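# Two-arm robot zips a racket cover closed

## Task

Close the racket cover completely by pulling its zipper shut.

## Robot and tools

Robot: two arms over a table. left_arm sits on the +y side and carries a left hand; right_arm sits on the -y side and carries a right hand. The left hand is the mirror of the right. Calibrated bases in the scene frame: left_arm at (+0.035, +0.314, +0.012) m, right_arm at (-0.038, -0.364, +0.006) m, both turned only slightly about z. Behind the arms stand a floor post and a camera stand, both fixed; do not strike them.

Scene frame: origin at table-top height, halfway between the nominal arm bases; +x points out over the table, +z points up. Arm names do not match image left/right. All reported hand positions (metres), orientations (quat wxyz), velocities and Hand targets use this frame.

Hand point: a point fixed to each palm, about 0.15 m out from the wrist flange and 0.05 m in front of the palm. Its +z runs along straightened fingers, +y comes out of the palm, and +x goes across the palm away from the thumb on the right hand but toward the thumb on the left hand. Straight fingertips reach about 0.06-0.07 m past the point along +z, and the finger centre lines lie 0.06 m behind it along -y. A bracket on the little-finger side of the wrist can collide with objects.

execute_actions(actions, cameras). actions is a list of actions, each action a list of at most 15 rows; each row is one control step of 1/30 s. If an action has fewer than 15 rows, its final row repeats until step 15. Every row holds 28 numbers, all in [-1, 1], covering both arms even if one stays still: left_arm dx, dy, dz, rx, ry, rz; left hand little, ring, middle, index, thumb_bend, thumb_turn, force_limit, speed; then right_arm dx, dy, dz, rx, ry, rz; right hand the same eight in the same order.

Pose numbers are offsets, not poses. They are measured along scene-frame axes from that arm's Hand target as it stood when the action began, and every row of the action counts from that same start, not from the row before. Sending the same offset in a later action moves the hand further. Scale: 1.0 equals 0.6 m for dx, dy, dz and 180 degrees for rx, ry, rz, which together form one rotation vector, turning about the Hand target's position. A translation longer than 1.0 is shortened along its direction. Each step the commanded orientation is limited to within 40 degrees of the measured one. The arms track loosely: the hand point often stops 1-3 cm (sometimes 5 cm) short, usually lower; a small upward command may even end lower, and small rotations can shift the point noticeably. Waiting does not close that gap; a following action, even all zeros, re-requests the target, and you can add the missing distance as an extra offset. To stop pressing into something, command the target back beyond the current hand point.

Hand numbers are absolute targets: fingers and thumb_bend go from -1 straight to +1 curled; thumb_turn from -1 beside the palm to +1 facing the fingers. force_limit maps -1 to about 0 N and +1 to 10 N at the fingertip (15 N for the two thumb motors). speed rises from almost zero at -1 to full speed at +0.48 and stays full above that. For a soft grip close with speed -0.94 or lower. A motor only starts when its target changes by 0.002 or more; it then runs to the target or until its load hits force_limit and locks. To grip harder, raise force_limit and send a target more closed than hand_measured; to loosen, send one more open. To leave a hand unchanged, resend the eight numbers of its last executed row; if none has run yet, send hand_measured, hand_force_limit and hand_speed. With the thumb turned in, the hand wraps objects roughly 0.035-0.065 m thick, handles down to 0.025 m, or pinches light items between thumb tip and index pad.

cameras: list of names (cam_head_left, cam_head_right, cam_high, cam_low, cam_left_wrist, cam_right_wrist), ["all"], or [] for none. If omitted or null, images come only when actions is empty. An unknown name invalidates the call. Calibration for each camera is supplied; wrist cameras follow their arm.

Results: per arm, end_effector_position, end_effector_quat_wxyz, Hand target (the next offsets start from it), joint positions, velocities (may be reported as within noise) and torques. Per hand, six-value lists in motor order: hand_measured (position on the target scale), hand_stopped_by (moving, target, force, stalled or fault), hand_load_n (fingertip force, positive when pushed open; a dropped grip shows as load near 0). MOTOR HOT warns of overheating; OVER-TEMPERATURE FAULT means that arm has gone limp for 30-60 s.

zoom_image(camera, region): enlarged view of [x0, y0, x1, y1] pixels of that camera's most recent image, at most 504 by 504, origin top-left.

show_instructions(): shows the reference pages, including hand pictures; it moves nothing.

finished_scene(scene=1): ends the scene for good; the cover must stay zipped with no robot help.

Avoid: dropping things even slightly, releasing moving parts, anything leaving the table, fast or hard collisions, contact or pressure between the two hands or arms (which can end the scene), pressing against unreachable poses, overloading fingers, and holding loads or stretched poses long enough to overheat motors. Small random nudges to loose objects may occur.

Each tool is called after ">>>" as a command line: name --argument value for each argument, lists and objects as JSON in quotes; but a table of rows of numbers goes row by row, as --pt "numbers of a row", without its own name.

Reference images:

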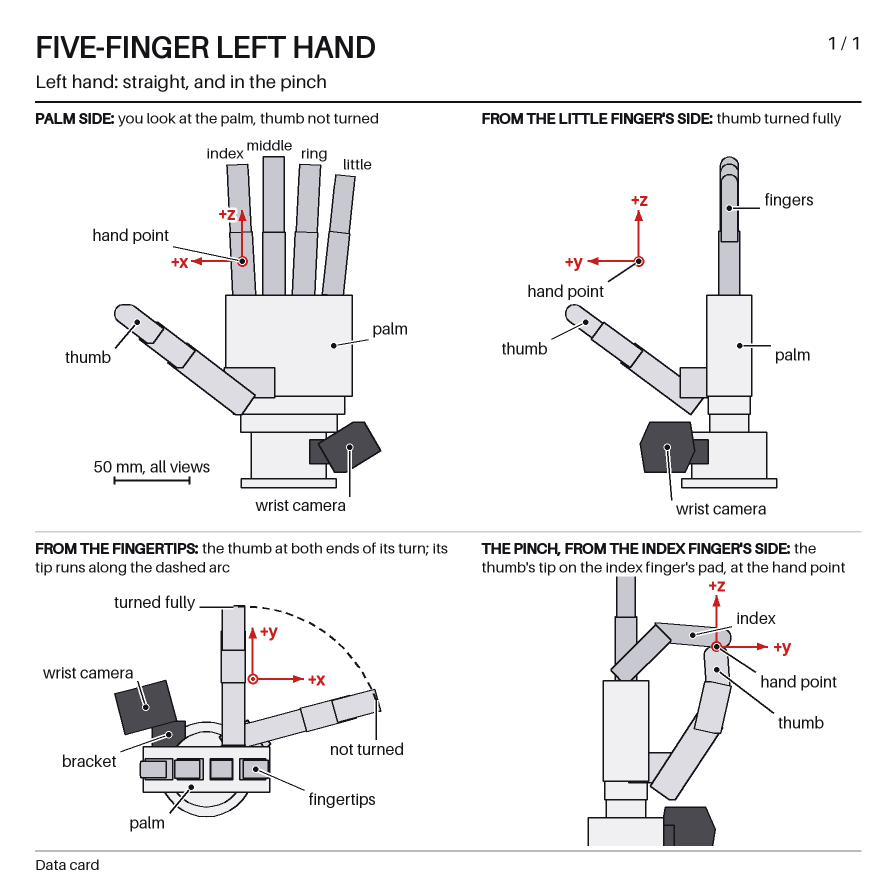

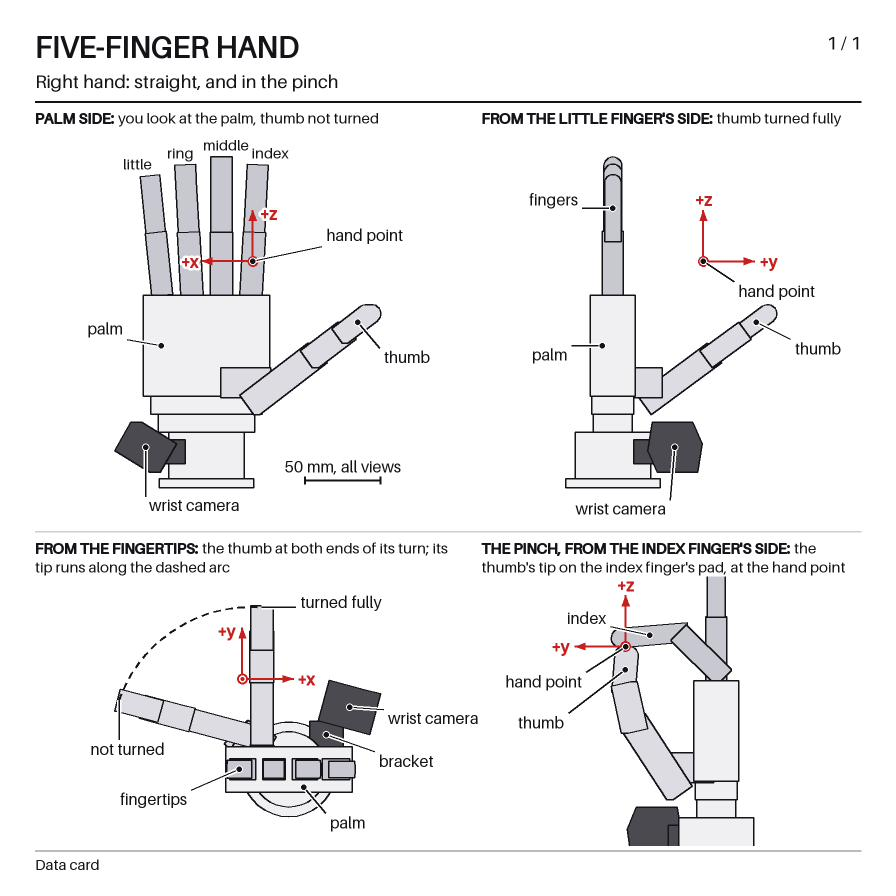

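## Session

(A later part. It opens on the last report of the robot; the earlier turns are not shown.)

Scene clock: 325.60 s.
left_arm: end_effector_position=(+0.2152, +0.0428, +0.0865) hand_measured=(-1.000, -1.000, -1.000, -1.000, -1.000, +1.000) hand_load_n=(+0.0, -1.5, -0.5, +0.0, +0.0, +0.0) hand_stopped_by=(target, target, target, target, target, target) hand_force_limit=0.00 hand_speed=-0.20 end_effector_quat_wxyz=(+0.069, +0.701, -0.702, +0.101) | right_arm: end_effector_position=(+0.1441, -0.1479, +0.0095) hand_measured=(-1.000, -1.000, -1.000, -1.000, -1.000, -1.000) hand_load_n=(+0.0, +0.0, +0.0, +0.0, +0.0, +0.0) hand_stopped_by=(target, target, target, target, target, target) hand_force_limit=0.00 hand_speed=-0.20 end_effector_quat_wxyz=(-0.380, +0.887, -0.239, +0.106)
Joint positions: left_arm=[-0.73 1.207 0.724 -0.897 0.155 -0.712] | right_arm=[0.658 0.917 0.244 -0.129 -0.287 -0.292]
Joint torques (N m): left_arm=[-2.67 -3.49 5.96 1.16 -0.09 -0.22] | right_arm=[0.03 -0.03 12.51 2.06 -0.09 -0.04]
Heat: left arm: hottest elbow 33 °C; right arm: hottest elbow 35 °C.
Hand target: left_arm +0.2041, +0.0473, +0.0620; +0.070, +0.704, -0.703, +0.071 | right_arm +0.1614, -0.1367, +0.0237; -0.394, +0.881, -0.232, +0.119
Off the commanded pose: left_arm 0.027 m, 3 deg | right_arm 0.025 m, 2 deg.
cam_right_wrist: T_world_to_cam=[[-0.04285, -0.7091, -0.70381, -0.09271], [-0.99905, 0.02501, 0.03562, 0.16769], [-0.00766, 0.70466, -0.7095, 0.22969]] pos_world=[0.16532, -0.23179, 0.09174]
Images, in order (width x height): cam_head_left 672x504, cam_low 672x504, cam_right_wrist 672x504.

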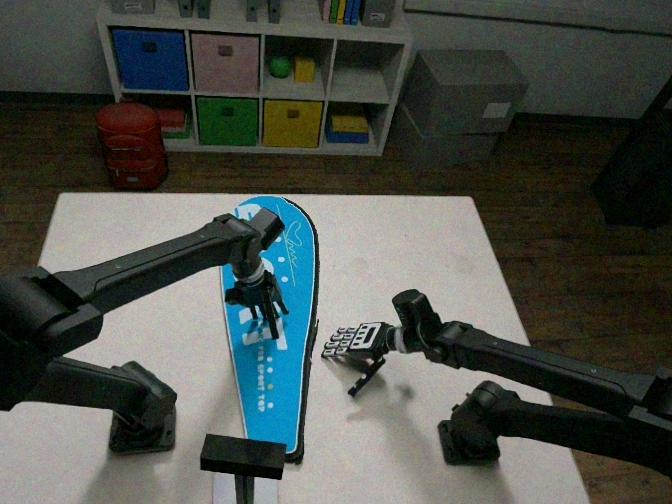

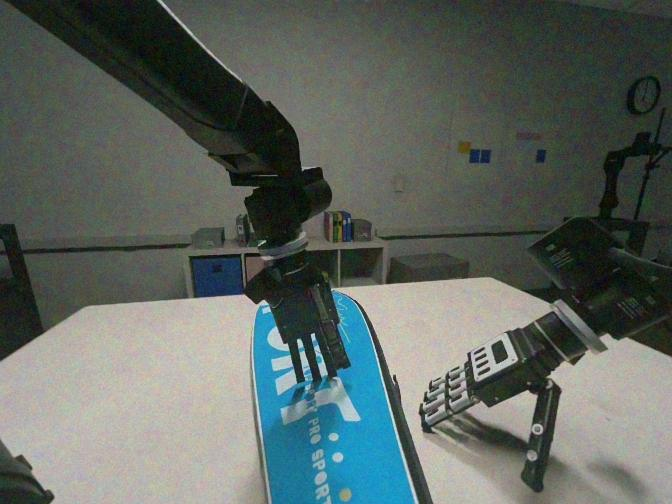

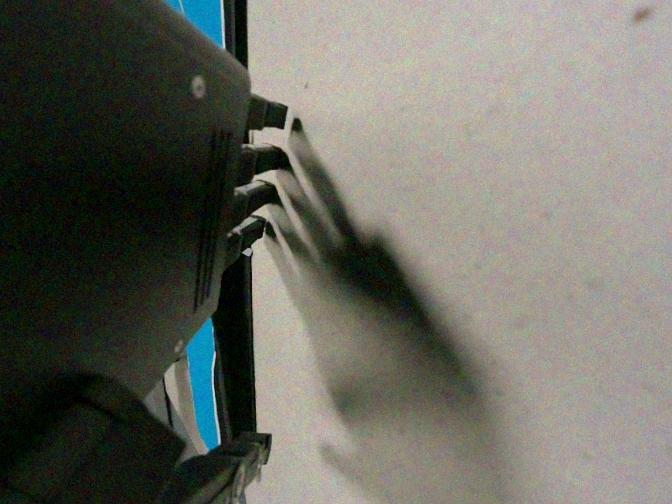

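>>> execute_actions --actions '[[[0.0,0,0,0,0,0,-1,-1,-1,-1,-1,1,0,-0.2,0.01,0.01,0.003,0,0,0,-1,-1,-1,-1,-1,-1,0,-0.2]]]' --cameras '["cam_right_wrist","cam_head_left"]'

>>> zoom_image --camera "cam_right_wrist" --region '[200, 200, 320, 360]'

Scene clock: 328.23 s.
left_arm: end_effector_position=(+0.2152, +0.0428, +0.0865) hand_measured=(-1.000, -1.000, -1.000, -1.000, -1.000, +1.000) hand_load_n=(+0.0, -2.0, +0.0, +0.0, +0.0, +0.0) hand_stopped_by=(target, target, target, target, target, target) hand_force_limit=0.00 hand_speed=-0.20 end_effector_quat_wxyz=(+0.069, +0.701, -0.702, +0.101) | right_arm: end_effector_position=(+0.1496, -0.1439, +0.0102) hand_measured=(-1.000, -1.000, -1.000, -1.000, -1.000, -1.000) hand_load_n=(-0.5, +0.0, +0.0, +0.0, +0.0, +0.0) hand_stopped_by=(target, target, target, target, target, target) hand_force_limit=0.00 hand_speed=-0.20 end_effector_quat_wxyz=(-0.379, +0.888, -0.239, +0.105)
Joint positions: left_arm=[-0.73 1.207 0.724 -0.897 0.155 -0.712] | right_arm=[0.658 0.949 0.261 -0.117 -0.287 -0.292]
Joint torques (N m): left_arm=[-2.67 -3.43 5.97 1.17 -0.09 -0.22] | right_arm=[0.5 -0.56 12.68 2.09 0.06 0]
Heat: left arm: hottest elbow 33 °C; right arm: hottest elbow 35 °C.
Hand target: left_arm +0.2041, +0.0473, +0.0620; +0.070, +0.704, -0.703, +0.071 | right_arm +0.1675, -0.1306, +0.0257; -0.394, +0.881, -0.232, +0.119
Off the commanded pose: left_arm 0.027 m, 3 deg | right_arm 0.027 m, 3 deg.
cam_right_wrist: T_world_to_cam=[[-0.04422, -0.71047, -0.70233, -0.0892], [-0.99898, 0.02478, 0.03782, 0.17299], [-0.00946, 0.70329, -0.71084, 0.22753]] pos_world=[0.17103, -0.22768, 0.09254]
Images, in order (width x height): cam_head_left 672x504, cam_right_wrist 672x504.

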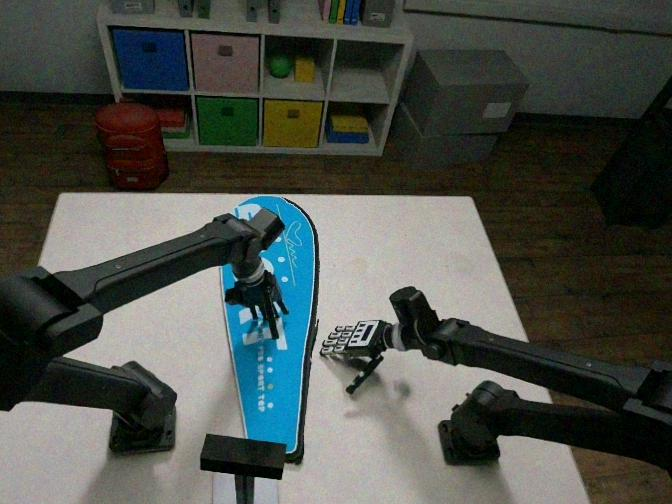

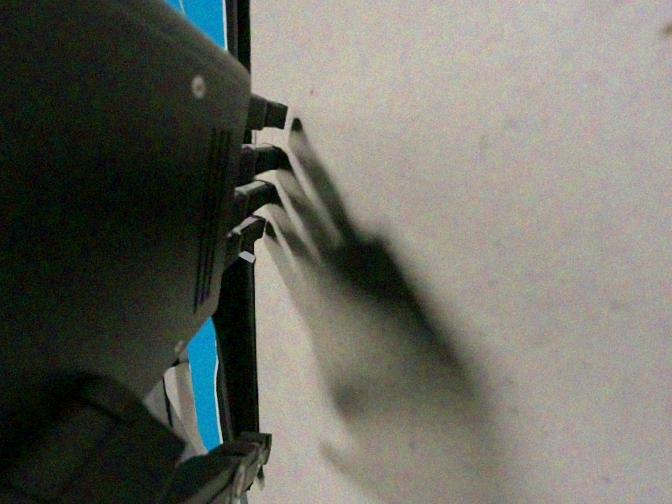

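Scaled by 3.150.

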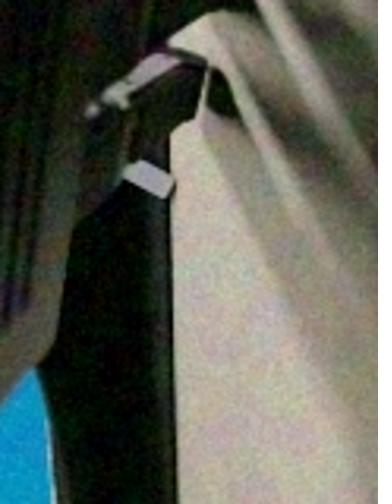

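>>> execute_actions --actions '[[[0.0,0,0,0,0,0,-1,-1,-1,-1,-1,1,0,-0.2,0.0,0.038,0.006,0,0,0,-1,-1,-1,-1,-1,-1,0,-0.2]]]' --cameras '["cam_right_wrist","cam_head_left"]'

>>> zoom_image --camera "cam_right_wrist" --region '[200, 200, 320, 360]'

>>> zoom_image --camera "cam_head_left" --region '[260, 310, 360, 420]'

Scene clock: 333.37 s.
left_arm: end_effector_position=(+0.2152, +0.0428, +0.0865) hand_measured=(-1.000, -1.000, -1.000, -1.000, -1.000, +1.000) hand_load_n=(+0.0, -2.0, -0.5, +0.0, +0.0, +0.0) hand_stopped_by=(target, target, target, target, target, target) hand_force_limit=0.00 hand_speed=-0.20 end_effector_quat_wxyz=(+0.069, +0.701, -0.702, +0.101) | right_arm: end_effector_position=(+0.1505, -0.1257, +0.0115) hand_measured=(-1.000, -1.000, -1.000, -1.000, -1.000, -1.000) hand_load_n=(+0.0, +0.0, +0.0, +0.0, +0.0, +0.0) hand_stopped_by=(target, target, target, target, target, target) hand_force_limit=0.00 hand_speed=-0.20 end_effector_quat_wxyz=(-0.374, +0.890, -0.237, +0.107)
Joint positions: left_arm=[-0.73 1.207 0.724 -0.897 0.155 -0.712] | right_arm=[0.731 0.999 0.292 -0.091 -0.23 -0.247]
Joint torques (N m): left_arm=[-2.73 -3.43 5.96 1.17 -0.09 -0.22] | right_arm=[0.91 -1.49 12.78 2.19 0.1 0.11]
Heat: left arm: hottest elbow 33 °C; right arm: hottest elbow 36 °C.
Hand target: left_arm +0.2041, +0.0473, +0.0620; +0.070, +0.704, -0.703, +0.071 | right_arm +0.1675, -0.1079, +0.0292; -0.394, +0.881, -0.232, +0.119
Off the commanded pose: left_arm 0.027 m, 3 deg | right_arm 0.031 m, 3 deg.
cam_right_wrist: T_world_to_cam=[[-0.04087, -0.71868, -0.69414, -0.077], [-0.99912, 0.02282, 0.0352, 0.1732], [-0.00945, 0.69497, -0.71898, 0.21463]] pos_world=[0.17192, -0.20845, 0.09477]
Images, in order (width x height): cam_head_left 672x504, cam_right_wrist 672x504.

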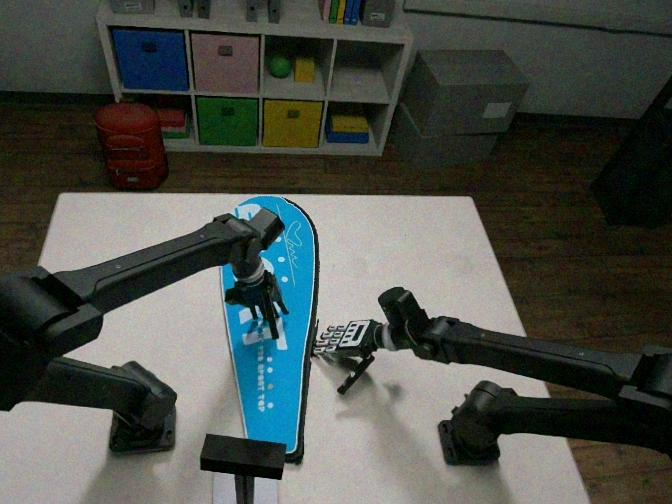

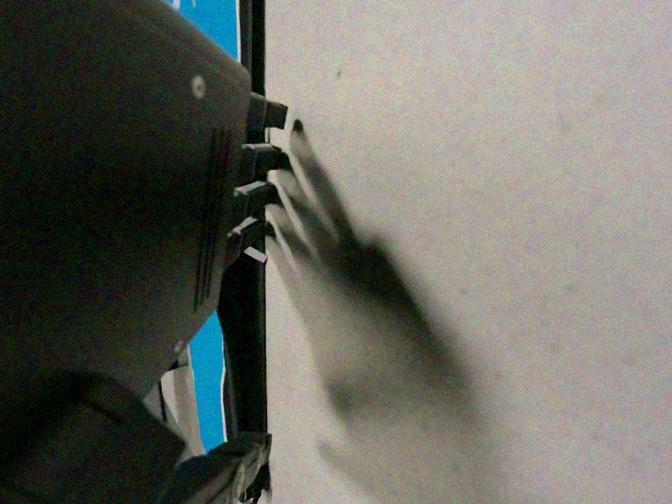

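Scaled by 3.150.

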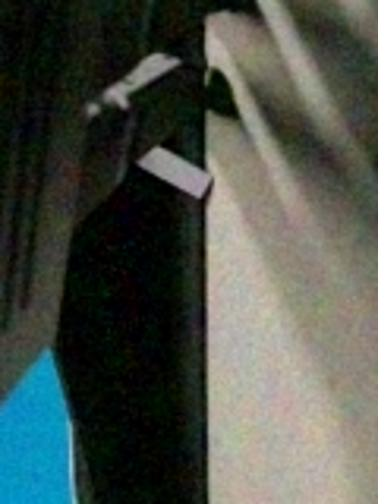

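Scaled by 4.582.

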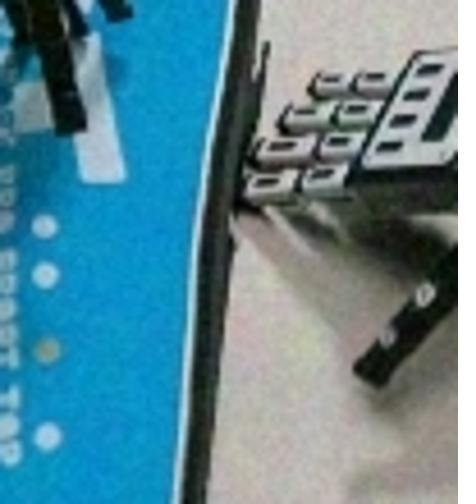

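>>> execute_actions --actions '[[[0.0,0,0,0,0,0,-1,-1,-1,-1,-1,1,0,-0.2,-0.03,0.003,0.0,0,0,0,-1,-1,-1,-1,-1,-1,0,-0.2]],[[0.0,0,0,0,0,0,-1,-1,-1,-1,-1,1,0,-0.2,-0.028,0.004,-0.003,0,0,0,-1,-1,-1,-1,-1,-1,0,-0.2]]]' --cameras '["cam_right_wrist","cam_low","cam_head_left"]'

>>> zoom_image --camera "cam_head_left" --region '[260, 310, 360, 420]'

>>> zoom_image --camera "cam_right_wrist" --region '[200, 200, 320, 360]'

Scene clock: 337.63 s.
left_arm: end_effector_position=(+0.2152, +0.0428, +0.0865) hand_measured=(-1.000, -1.000, -1.000, -1.000, -1.000, +1.000) hand_load_n=(+0.0, -2.0, +0.0, +0.0, +0.0, +0.0) hand_stopped_by=(target, target, target, target, target, target) hand_force_limit=0.00 hand_speed=-0.20 end_effector_quat_wxyz=(+0.069, +0.701, -0.702, +0.101) | right_arm: end_effector_position=(+0.1325, -0.1091, +0.0219) hand_measured=(-1.000, -1.000, -1.000, -1.000, -1.000, -1.000) hand_load_n=(+0.0, +0.0, -0.5, +0.0, +0.0, +0.0) hand_stopped_by=(target, target, target, target, target, target) hand_force_limit=0.00 hand_speed=-0.20 end_effector_quat_wxyz=(-0.386, +0.884, -0.235, +0.119)
Joint positions: left_arm=[-0.73 1.207 0.724 -0.897 0.155 -0.712] | right_arm=[0.854 0.933 0.277 -0.091 -0.134 -0.161]
Joint torques (N m): left_arm=[-2.67 -3.49 5.96 1.17 -0.09 -0.22] | right_arm=[1.14 -2.02 9.94 1.72 0.05 0.1]
Heat: left arm: hottest elbow 33 °C; right arm: hottest elbow 36 °C.
Hand target: left_arm +0.2041, +0.0473, +0.0620; +0.070, +0.704, -0.703, +0.071 | right_arm +0.1326, -0.1037, +0.0273; -0.394, +0.881, -0.233, +0.119
Off the commanded pose: left_arm 0.027 m, 3 deg | right_arm 0.008 m, 1 deg.
cam_right_wrist: T_world_to_cam=[[-0.0226, -0.70413, -0.70971, -0.05896], [-0.99962, 0.02693, 0.00511, 0.15565], [0.01552, 0.70956, -0.70447, 0.20829]] pos_world=[0.15102, -0.19351, 0.10409]
Images, in order (width x height): cam_head_left 672x504, cam_low 672x504, cam_right_wrist 672x504.

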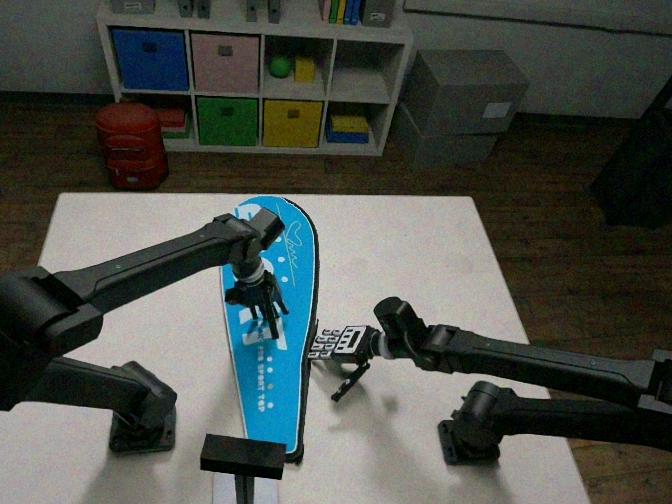

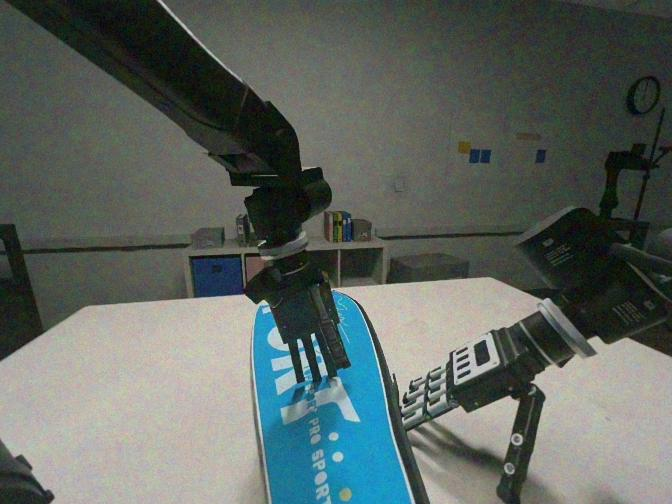

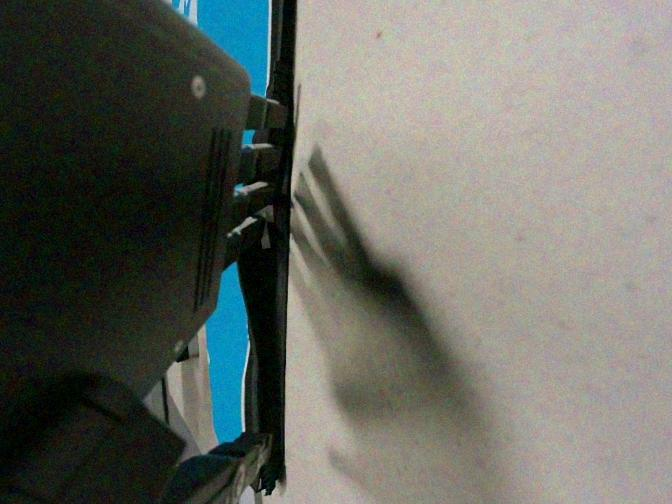

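Scaled by 4.582.

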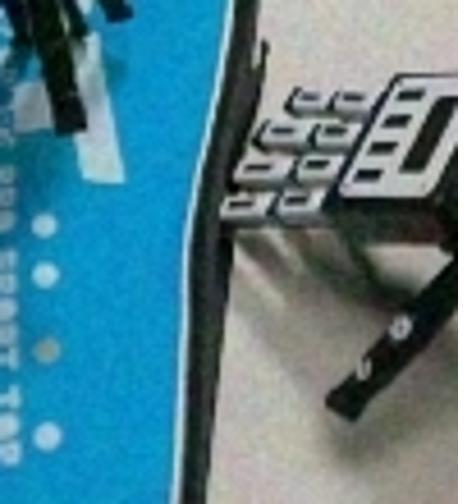

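Scaled by 3.150.

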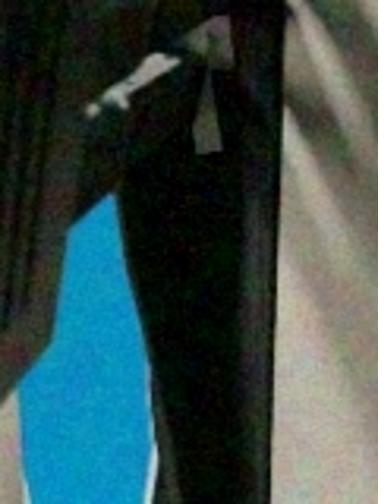

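>>> execute_actions --actions '[[[0.0,0,0,0,0,0,-1,-1,-1,-1,-1,1,0,-0.2,0.0,-0.08,0.04,0,0,0,-1,-1,-1,-1,-1,-1,0,-0.2]],[[0.0,0,0,0,0,0,-1,-1,-1,-1,-1,1,0,-0.2,0.04,-0.06,0.05,-0.104,0.0447,0.047,1,1,1,-1,-1,-1,0,-0.2]],[[0.0,0,0,0,0,0,-1,-1,-1,-1,-1,1,0,-0.2,0.04,0.0,0.0,-0.104,0.0447,0.047,1,1,1,-1,-1,-1,0,-0.2]],[[0.0,0,0,0,0,0,-1,-1,-1,-1,-1,1,0,-0.2,0.01,0.03,0.0,0,0,0,1,1,1,-1,-1,-1,0,-0.2]]]' --cameras '["cam_right_wrist","cam_low","cam_head_left","cam_head_right"]'

>>> zoom_image --camera "cam_head_left" --region '[260, 310, 360, 420]'

>>> zoom_image --camera "cam_low" --region '[360, 350, 480, 504]'

Scene clock: 352.97 s.
left_arm: end_effector_position=(+0.2153, +0.0427, +0.0865) hand_measured=(-1.000, -1.000, -1.000, -1.000, -1.000, +1.000) hand_load_n=(+0.0, -2.0, -0.5, +0.0, +0.0, +0.0) hand_stopped_by=(target, target, target, target, target, target) hand_force_limit=0.00 hand_speed=-0.20 end_effector_quat_wxyz=(+0.069, +0.701, -0.702, +0.101) | right_arm: end_effector_position=(+0.1740, -0.1823, +0.0700) hand_measured=(+1.000, +1.000, +1.000, -1.000, -1.000, -1.000) hand_load_n=(+0.0, +0.0, +0.0, +0.0, +0.0, +0.0) hand_stopped_by=(target, target, target, target, target, target) hand_force_limit=0.00 hand_speed=-0.20 end_effector_quat_wxyz=(-0.058, +0.993, -0.105, -0.006)
Joint positions: left_arm=[-0.73 1.207 0.724 -0.897 0.155 -0.712] | right_arm=[0.717 1.302 0.82 -1.013 -0.09 -0.662]
Joint torques (N m): left_arm=[-2.67 -3.49 5.97 1.14 -0.09 -0.22] | right_arm=[0.79 -6.59 12.7 0.36 0.17 0.1]
Heat: left arm: hottest elbow 33 °C; right arm: hottest elbow 36 °C.
Hand target: left_arm +0.2041, +0.0474, +0.0620; +0.070, +0.704, -0.703, +0.071 | right_arm +0.1866, -0.1696, +0.0813; -0.070, +0.992, -0.105, +0.007
Off the commanded pose: left_arm 0.027 m, 3 deg | right_arm 0.021 m, 2 deg.
cam_right_wrist: T_world_to_cam=[[0.11241, -0.98332, -0.14297, -0.18955], [-0.91909, -0.15758, 0.36117, 0.12629], [-0.37768, 0.0908, -0.92147, 0.26429]] pos_world=[0.2372, -0.19049, 0.17082]
Images, in order (width x height): cam_head_left 672x504, cam_head_right 672x504, cam_low 672x504, cam_right_wrist 672x504.

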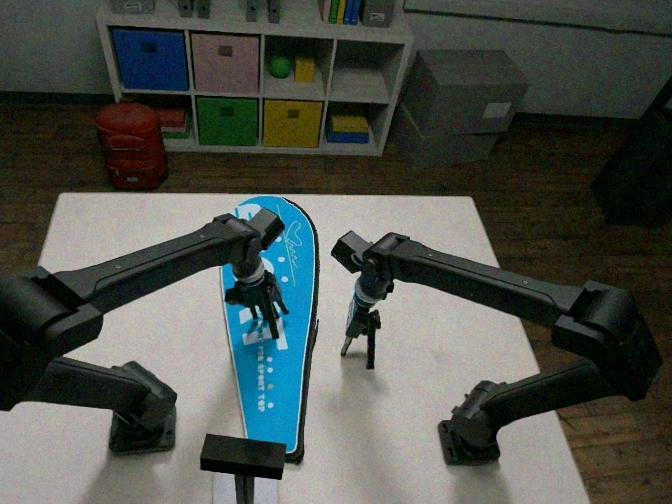

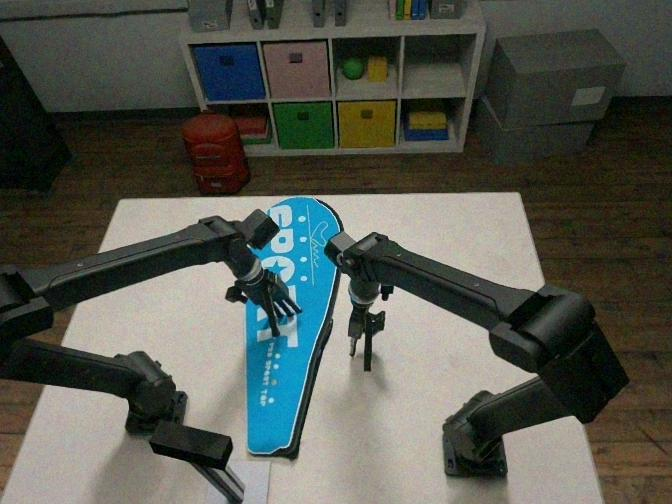

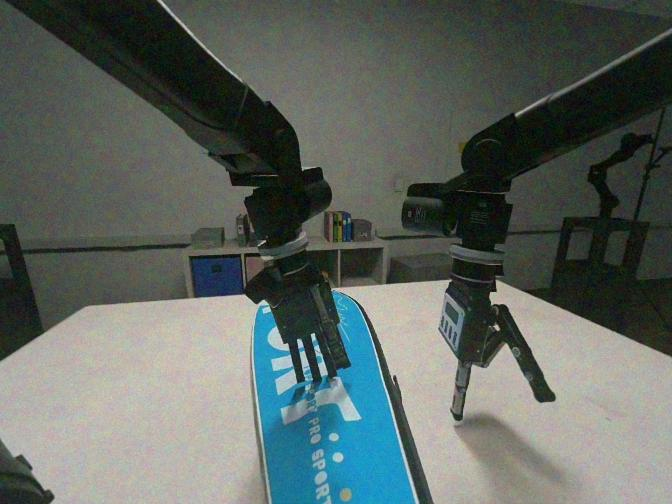

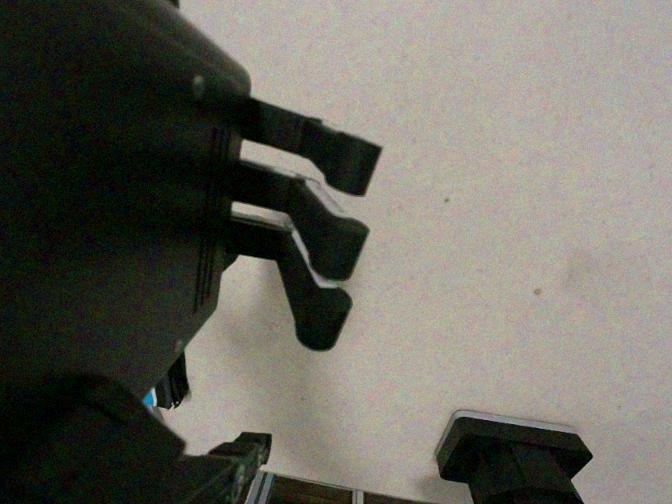

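Scaled by 4.582.

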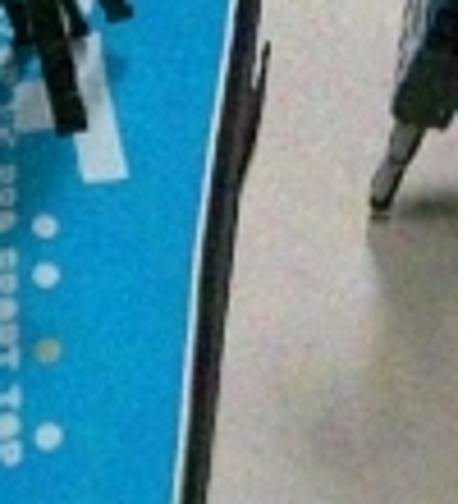

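Scaled by 3.273.

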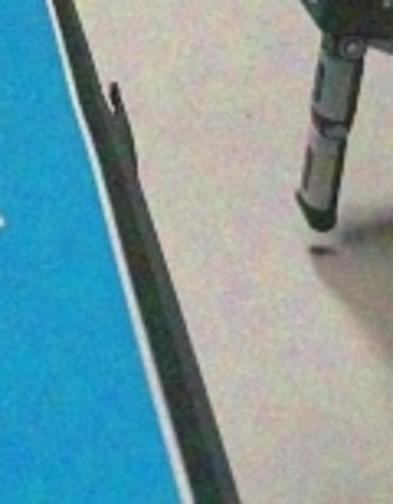

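>>> zoom_image --camera "cam_head_right" --region '[260, 310, 350, 470]'

>>> zoom_image --camera "cam_head_left" --region '[240, 370, 340, 480]'

>>> zoom_image --camera "cam_low" --region '[360, 370, 420, 430]'

Scaled by 3.150.

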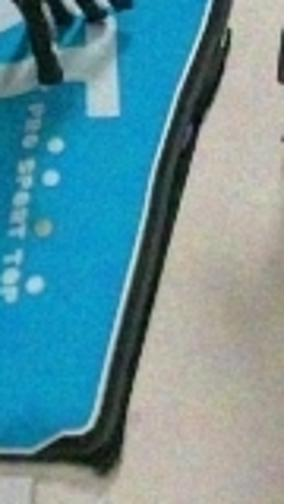

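Scaled by 4.582.

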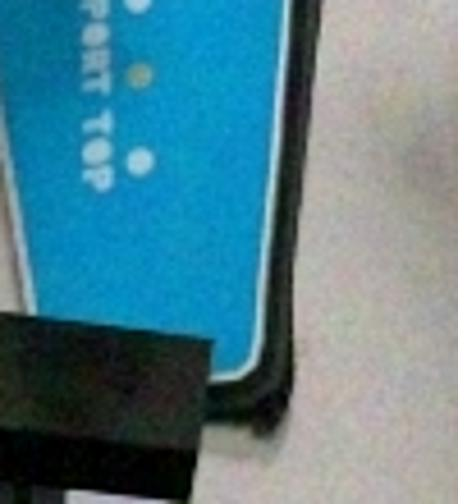

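Scaled by 8.400.

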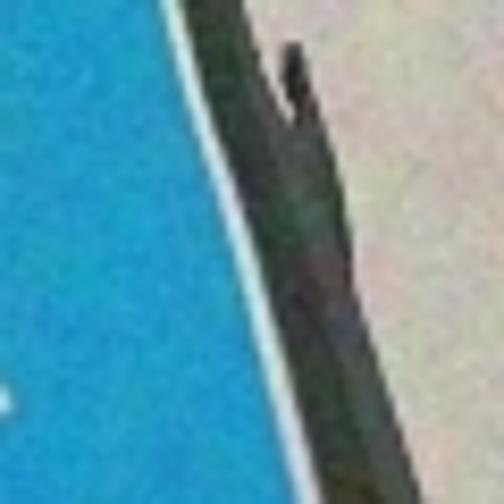

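>>> execute_actions --actions '[[[0.0,0,0,0,0,0,-1,-1,-1,-1,-1,1,0,-0.2,0.035,0.03,-0.005,0,0,0,1,1,1,-1,-1,-1,0,-0.2]],[[0.0,0,0,0,0,0,-1,-1,-1,-1,-1,1,0,-0.2,0.0,0.03,0,0,0,0,1,1,1,-1,-1,-1,0,-0.2]]]' --cameras '["cam_low","cam_head_left","cam_head_right"]'

>>> zoom_image --camera "cam_head_left" --region '[280, 300, 380, 400]'

>>> zoom_image --camera "cam_head_right" --region '[290, 290, 390, 390]'

>>> zoom_image --camera "cam_low" --region '[370, 350, 470, 450]'

Scene clock: 359.90 s.
left_arm: end_effector_position=(+0.2153, +0.0427, +0.0865) hand_measured=(-1.000, -1.000, -1.000, -1.000, -1.000, +1.000) hand_load_n=(+0.0, -2.0, +0.0, +0.0, +0.0, +0.0) hand_stopped_by=(target, target, target, target, target, target) hand_force_limit=0.00 hand_speed=-0.20 end_effector_quat_wxyz=(+0.069, +0.701, -0.702, +0.101) | right_arm: end_effector_position=(+0.1926, -0.1490, +0.0678) hand_measured=(+1.000, +1.000, +1.000, -1.000, -1.000, -1.000) hand_load_n=(+0.0, +0.0, +0.0, +0.0, +0.0, +0.0) hand_stopped_by=(target, target, target, target, target, target) hand_force_limit=0.00 hand_speed=-0.20 end_effector_quat_wxyz=(-0.054, +0.993, -0.104, -0.009)
Joint positions: left_arm=[-0.73 1.207 0.724 -0.897 0.155 -0.712] | right_arm=[0.755 1.409 0.914 -1.009 -0.086 -0.626]
Joint torques (N m): left_arm=[-2.67 -3.55 5.97 1.14 -0.1 -0.22] | right_arm=[0.67 -8.41 12.7 0.77 0.18 0.1]
Heat: left arm: hottest elbow 32 °C; right arm: hottest elbow 37 °C.
Hand target: left_arm +0.2041, +0.0474, +0.0620; +0.070, +0.704, -0.703, +0.071 | right_arm +0.2077, -0.1336, +0.0784; -0.070, +0.992, -0.105, +0.007
Off the commanded pose: left_arm 0.027 m, 3 deg | right_arm 0.024 m, 3 deg.
Images, in order (width x height): cam_head_left 672x504, cam_head_right 672x504, cam_low 672x504.

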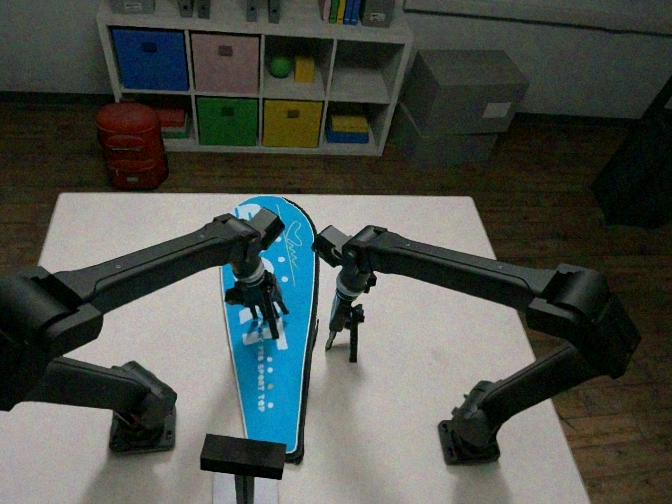

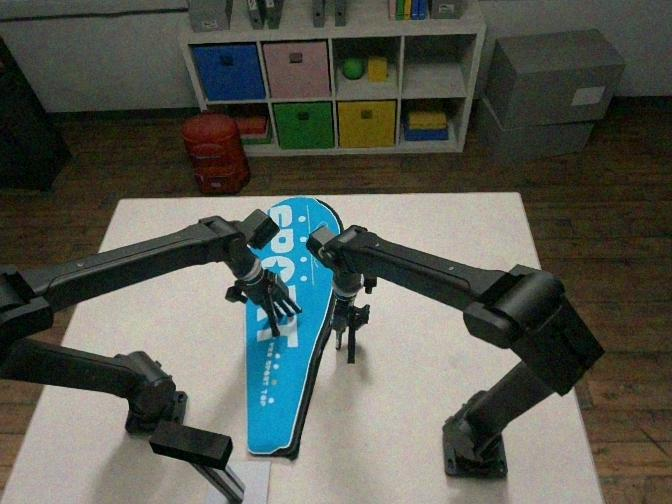

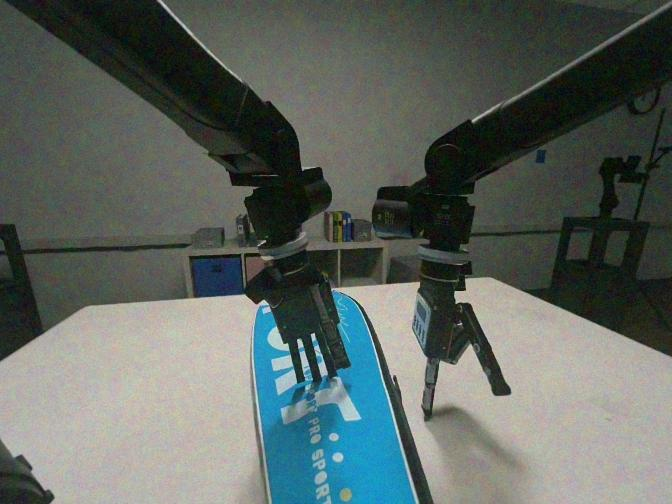

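Scaled by 5.040.

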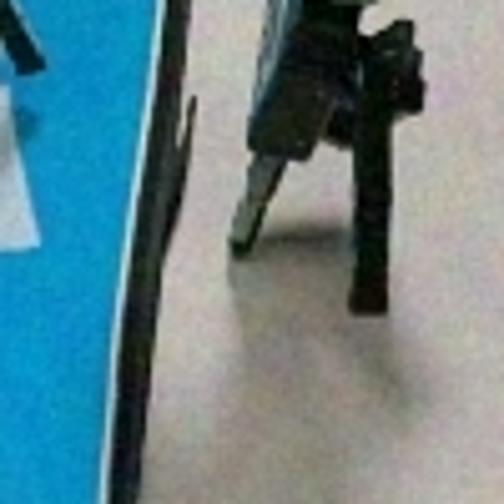

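Scaled by 5.040.

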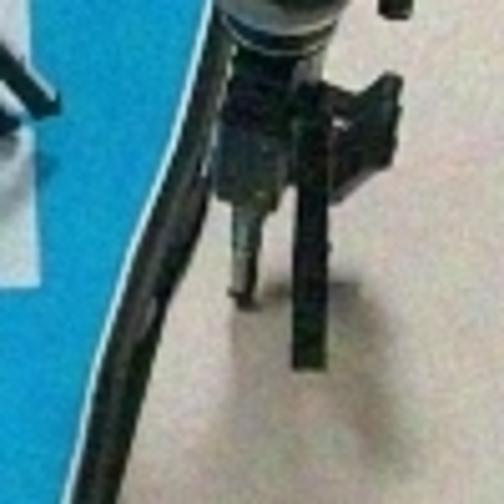

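Scaled by 5.040.

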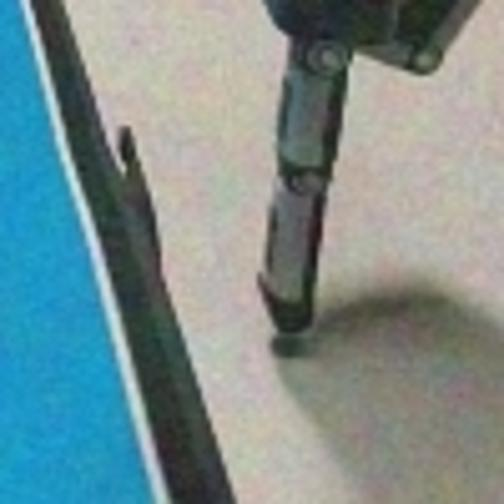

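>>> execute_actions --actions '[[[0.0,0,0,0,0,0,-1,-1,-1,-1,-1,1,0,-0.2,0.005,0.035,-0.007,0,0,0,1,1,1,-1,-1,-1,0,-0.2]]]' --cameras '["cam_low","cam_head_left","cam_head_right"]'

>>> zoom_image --camera "cam_head_left" --region '[280, 300, 380, 400]'

>>> zoom_image --camera "cam_head_right" --region '[290, 290, 390, 390]'

>>> zoom_image --camera "cam_low" --region '[370, 350, 470, 450]'

Scene clock: 365.07 s.
left_arm: end_effector_position=(+0.2153, +0.0427, +0.0865) hand_measured=(-1.000, -1.000, -1.000, -1.000, -1.000, +1.000) hand_load_n=(-0.5, -2.0, -0.5, +0.0, +0.0, +0.0) hand_stopped_by=(target, target, target, target, target, target) hand_force_limit=0.00 hand_speed=-0.20 end_effector_quat_wxyz=(+0.069, +0.701, -0.702, +0.101) | right_arm: end_effector_position=(+0.1961, -0.1287, +0.0625) hand_measured=(+1.000, +1.000, +1.000, -1.000, -1.000, -1.000) hand_load_n=(+0.0, +0.5, +0.0, +0.0, +0.0, +0.0) hand_stopped_by=(target, target, target, target, target, target) hand_force_limit=0.00 hand_speed=-0.20 end_effector_quat_wxyz=(-0.051, +0.993, -0.104, -0.010)
Joint positions: left_arm=[-0.73 1.207 0.724 -0.897 0.155 -0.712] | right_arm=[0.789 1.461 0.952 -0.997 -0.082 -0.593]
Joint torques (N m): left_arm=[-2.61 -3.43 5.97 1.14 -0.09 -0.22] | right_arm=[0.67 -9.58 12.56 0.76 0.18 0.09]
Heat: left arm: hottest elbow 32 °C; right arm: hottest elbow 36 °C.
Hand target: left_arm +0.2041, +0.0474, +0.0620; +0.070, +0.704, -0.703, +0.071 | right_arm +0.2107, -0.1127, +0.0742; -0.070, +0.992, -0.105, +0.007
Off the commanded pose: left_arm 0.027 m, 3 deg | right_arm 0.025 m, 3 deg.
Images, in order (width x height): cam_head_left 672x504, cam_head_right 672x504, cam_low 672x504.

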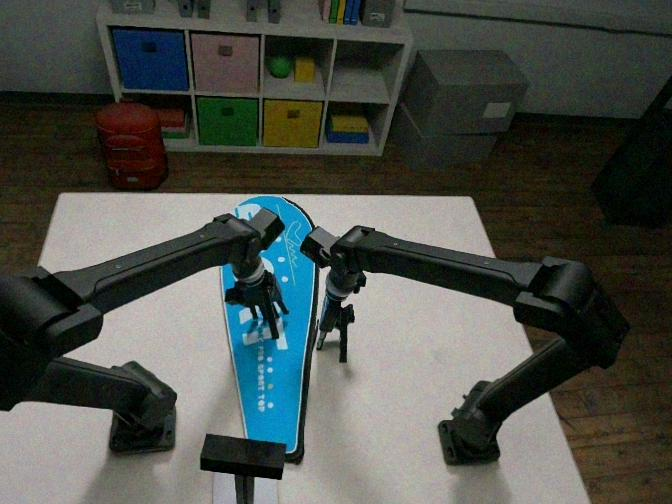

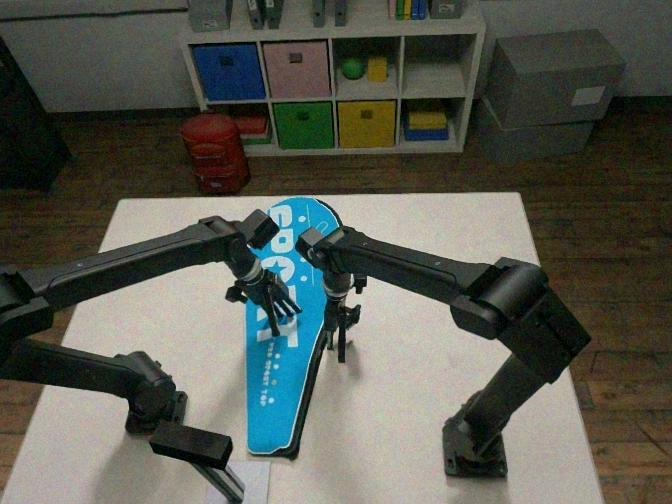

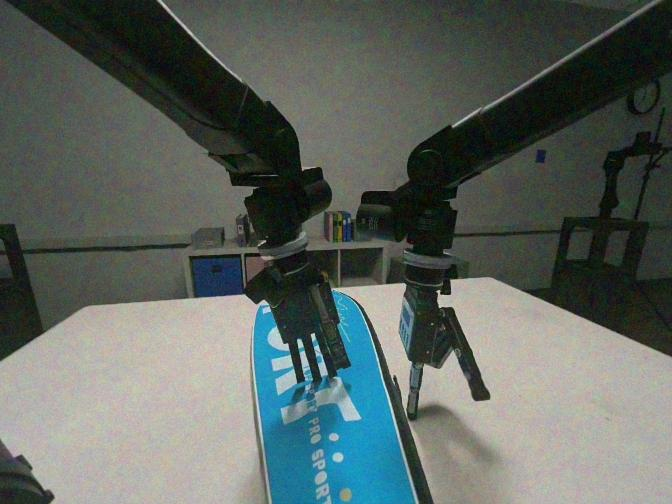

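Scaled by 5.040.

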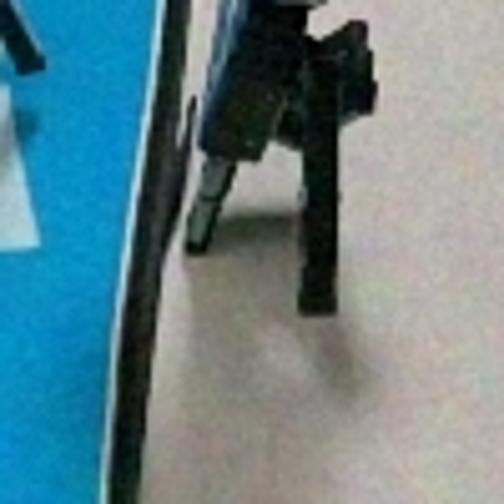

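Scaled by 5.040.

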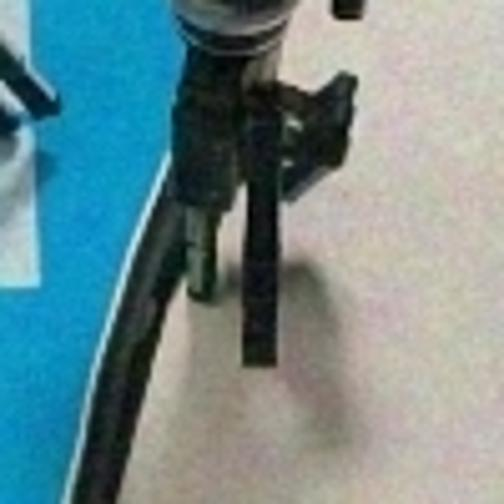

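Scaled by 5.040.

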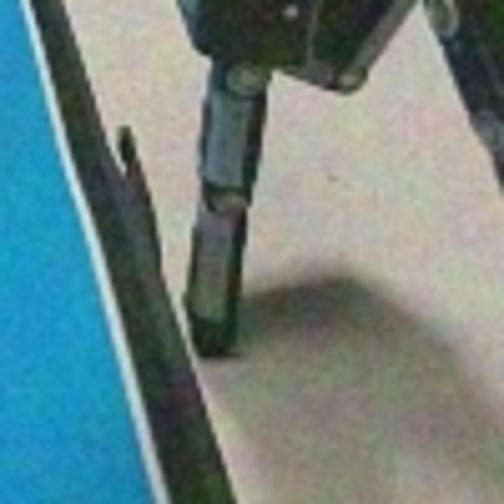

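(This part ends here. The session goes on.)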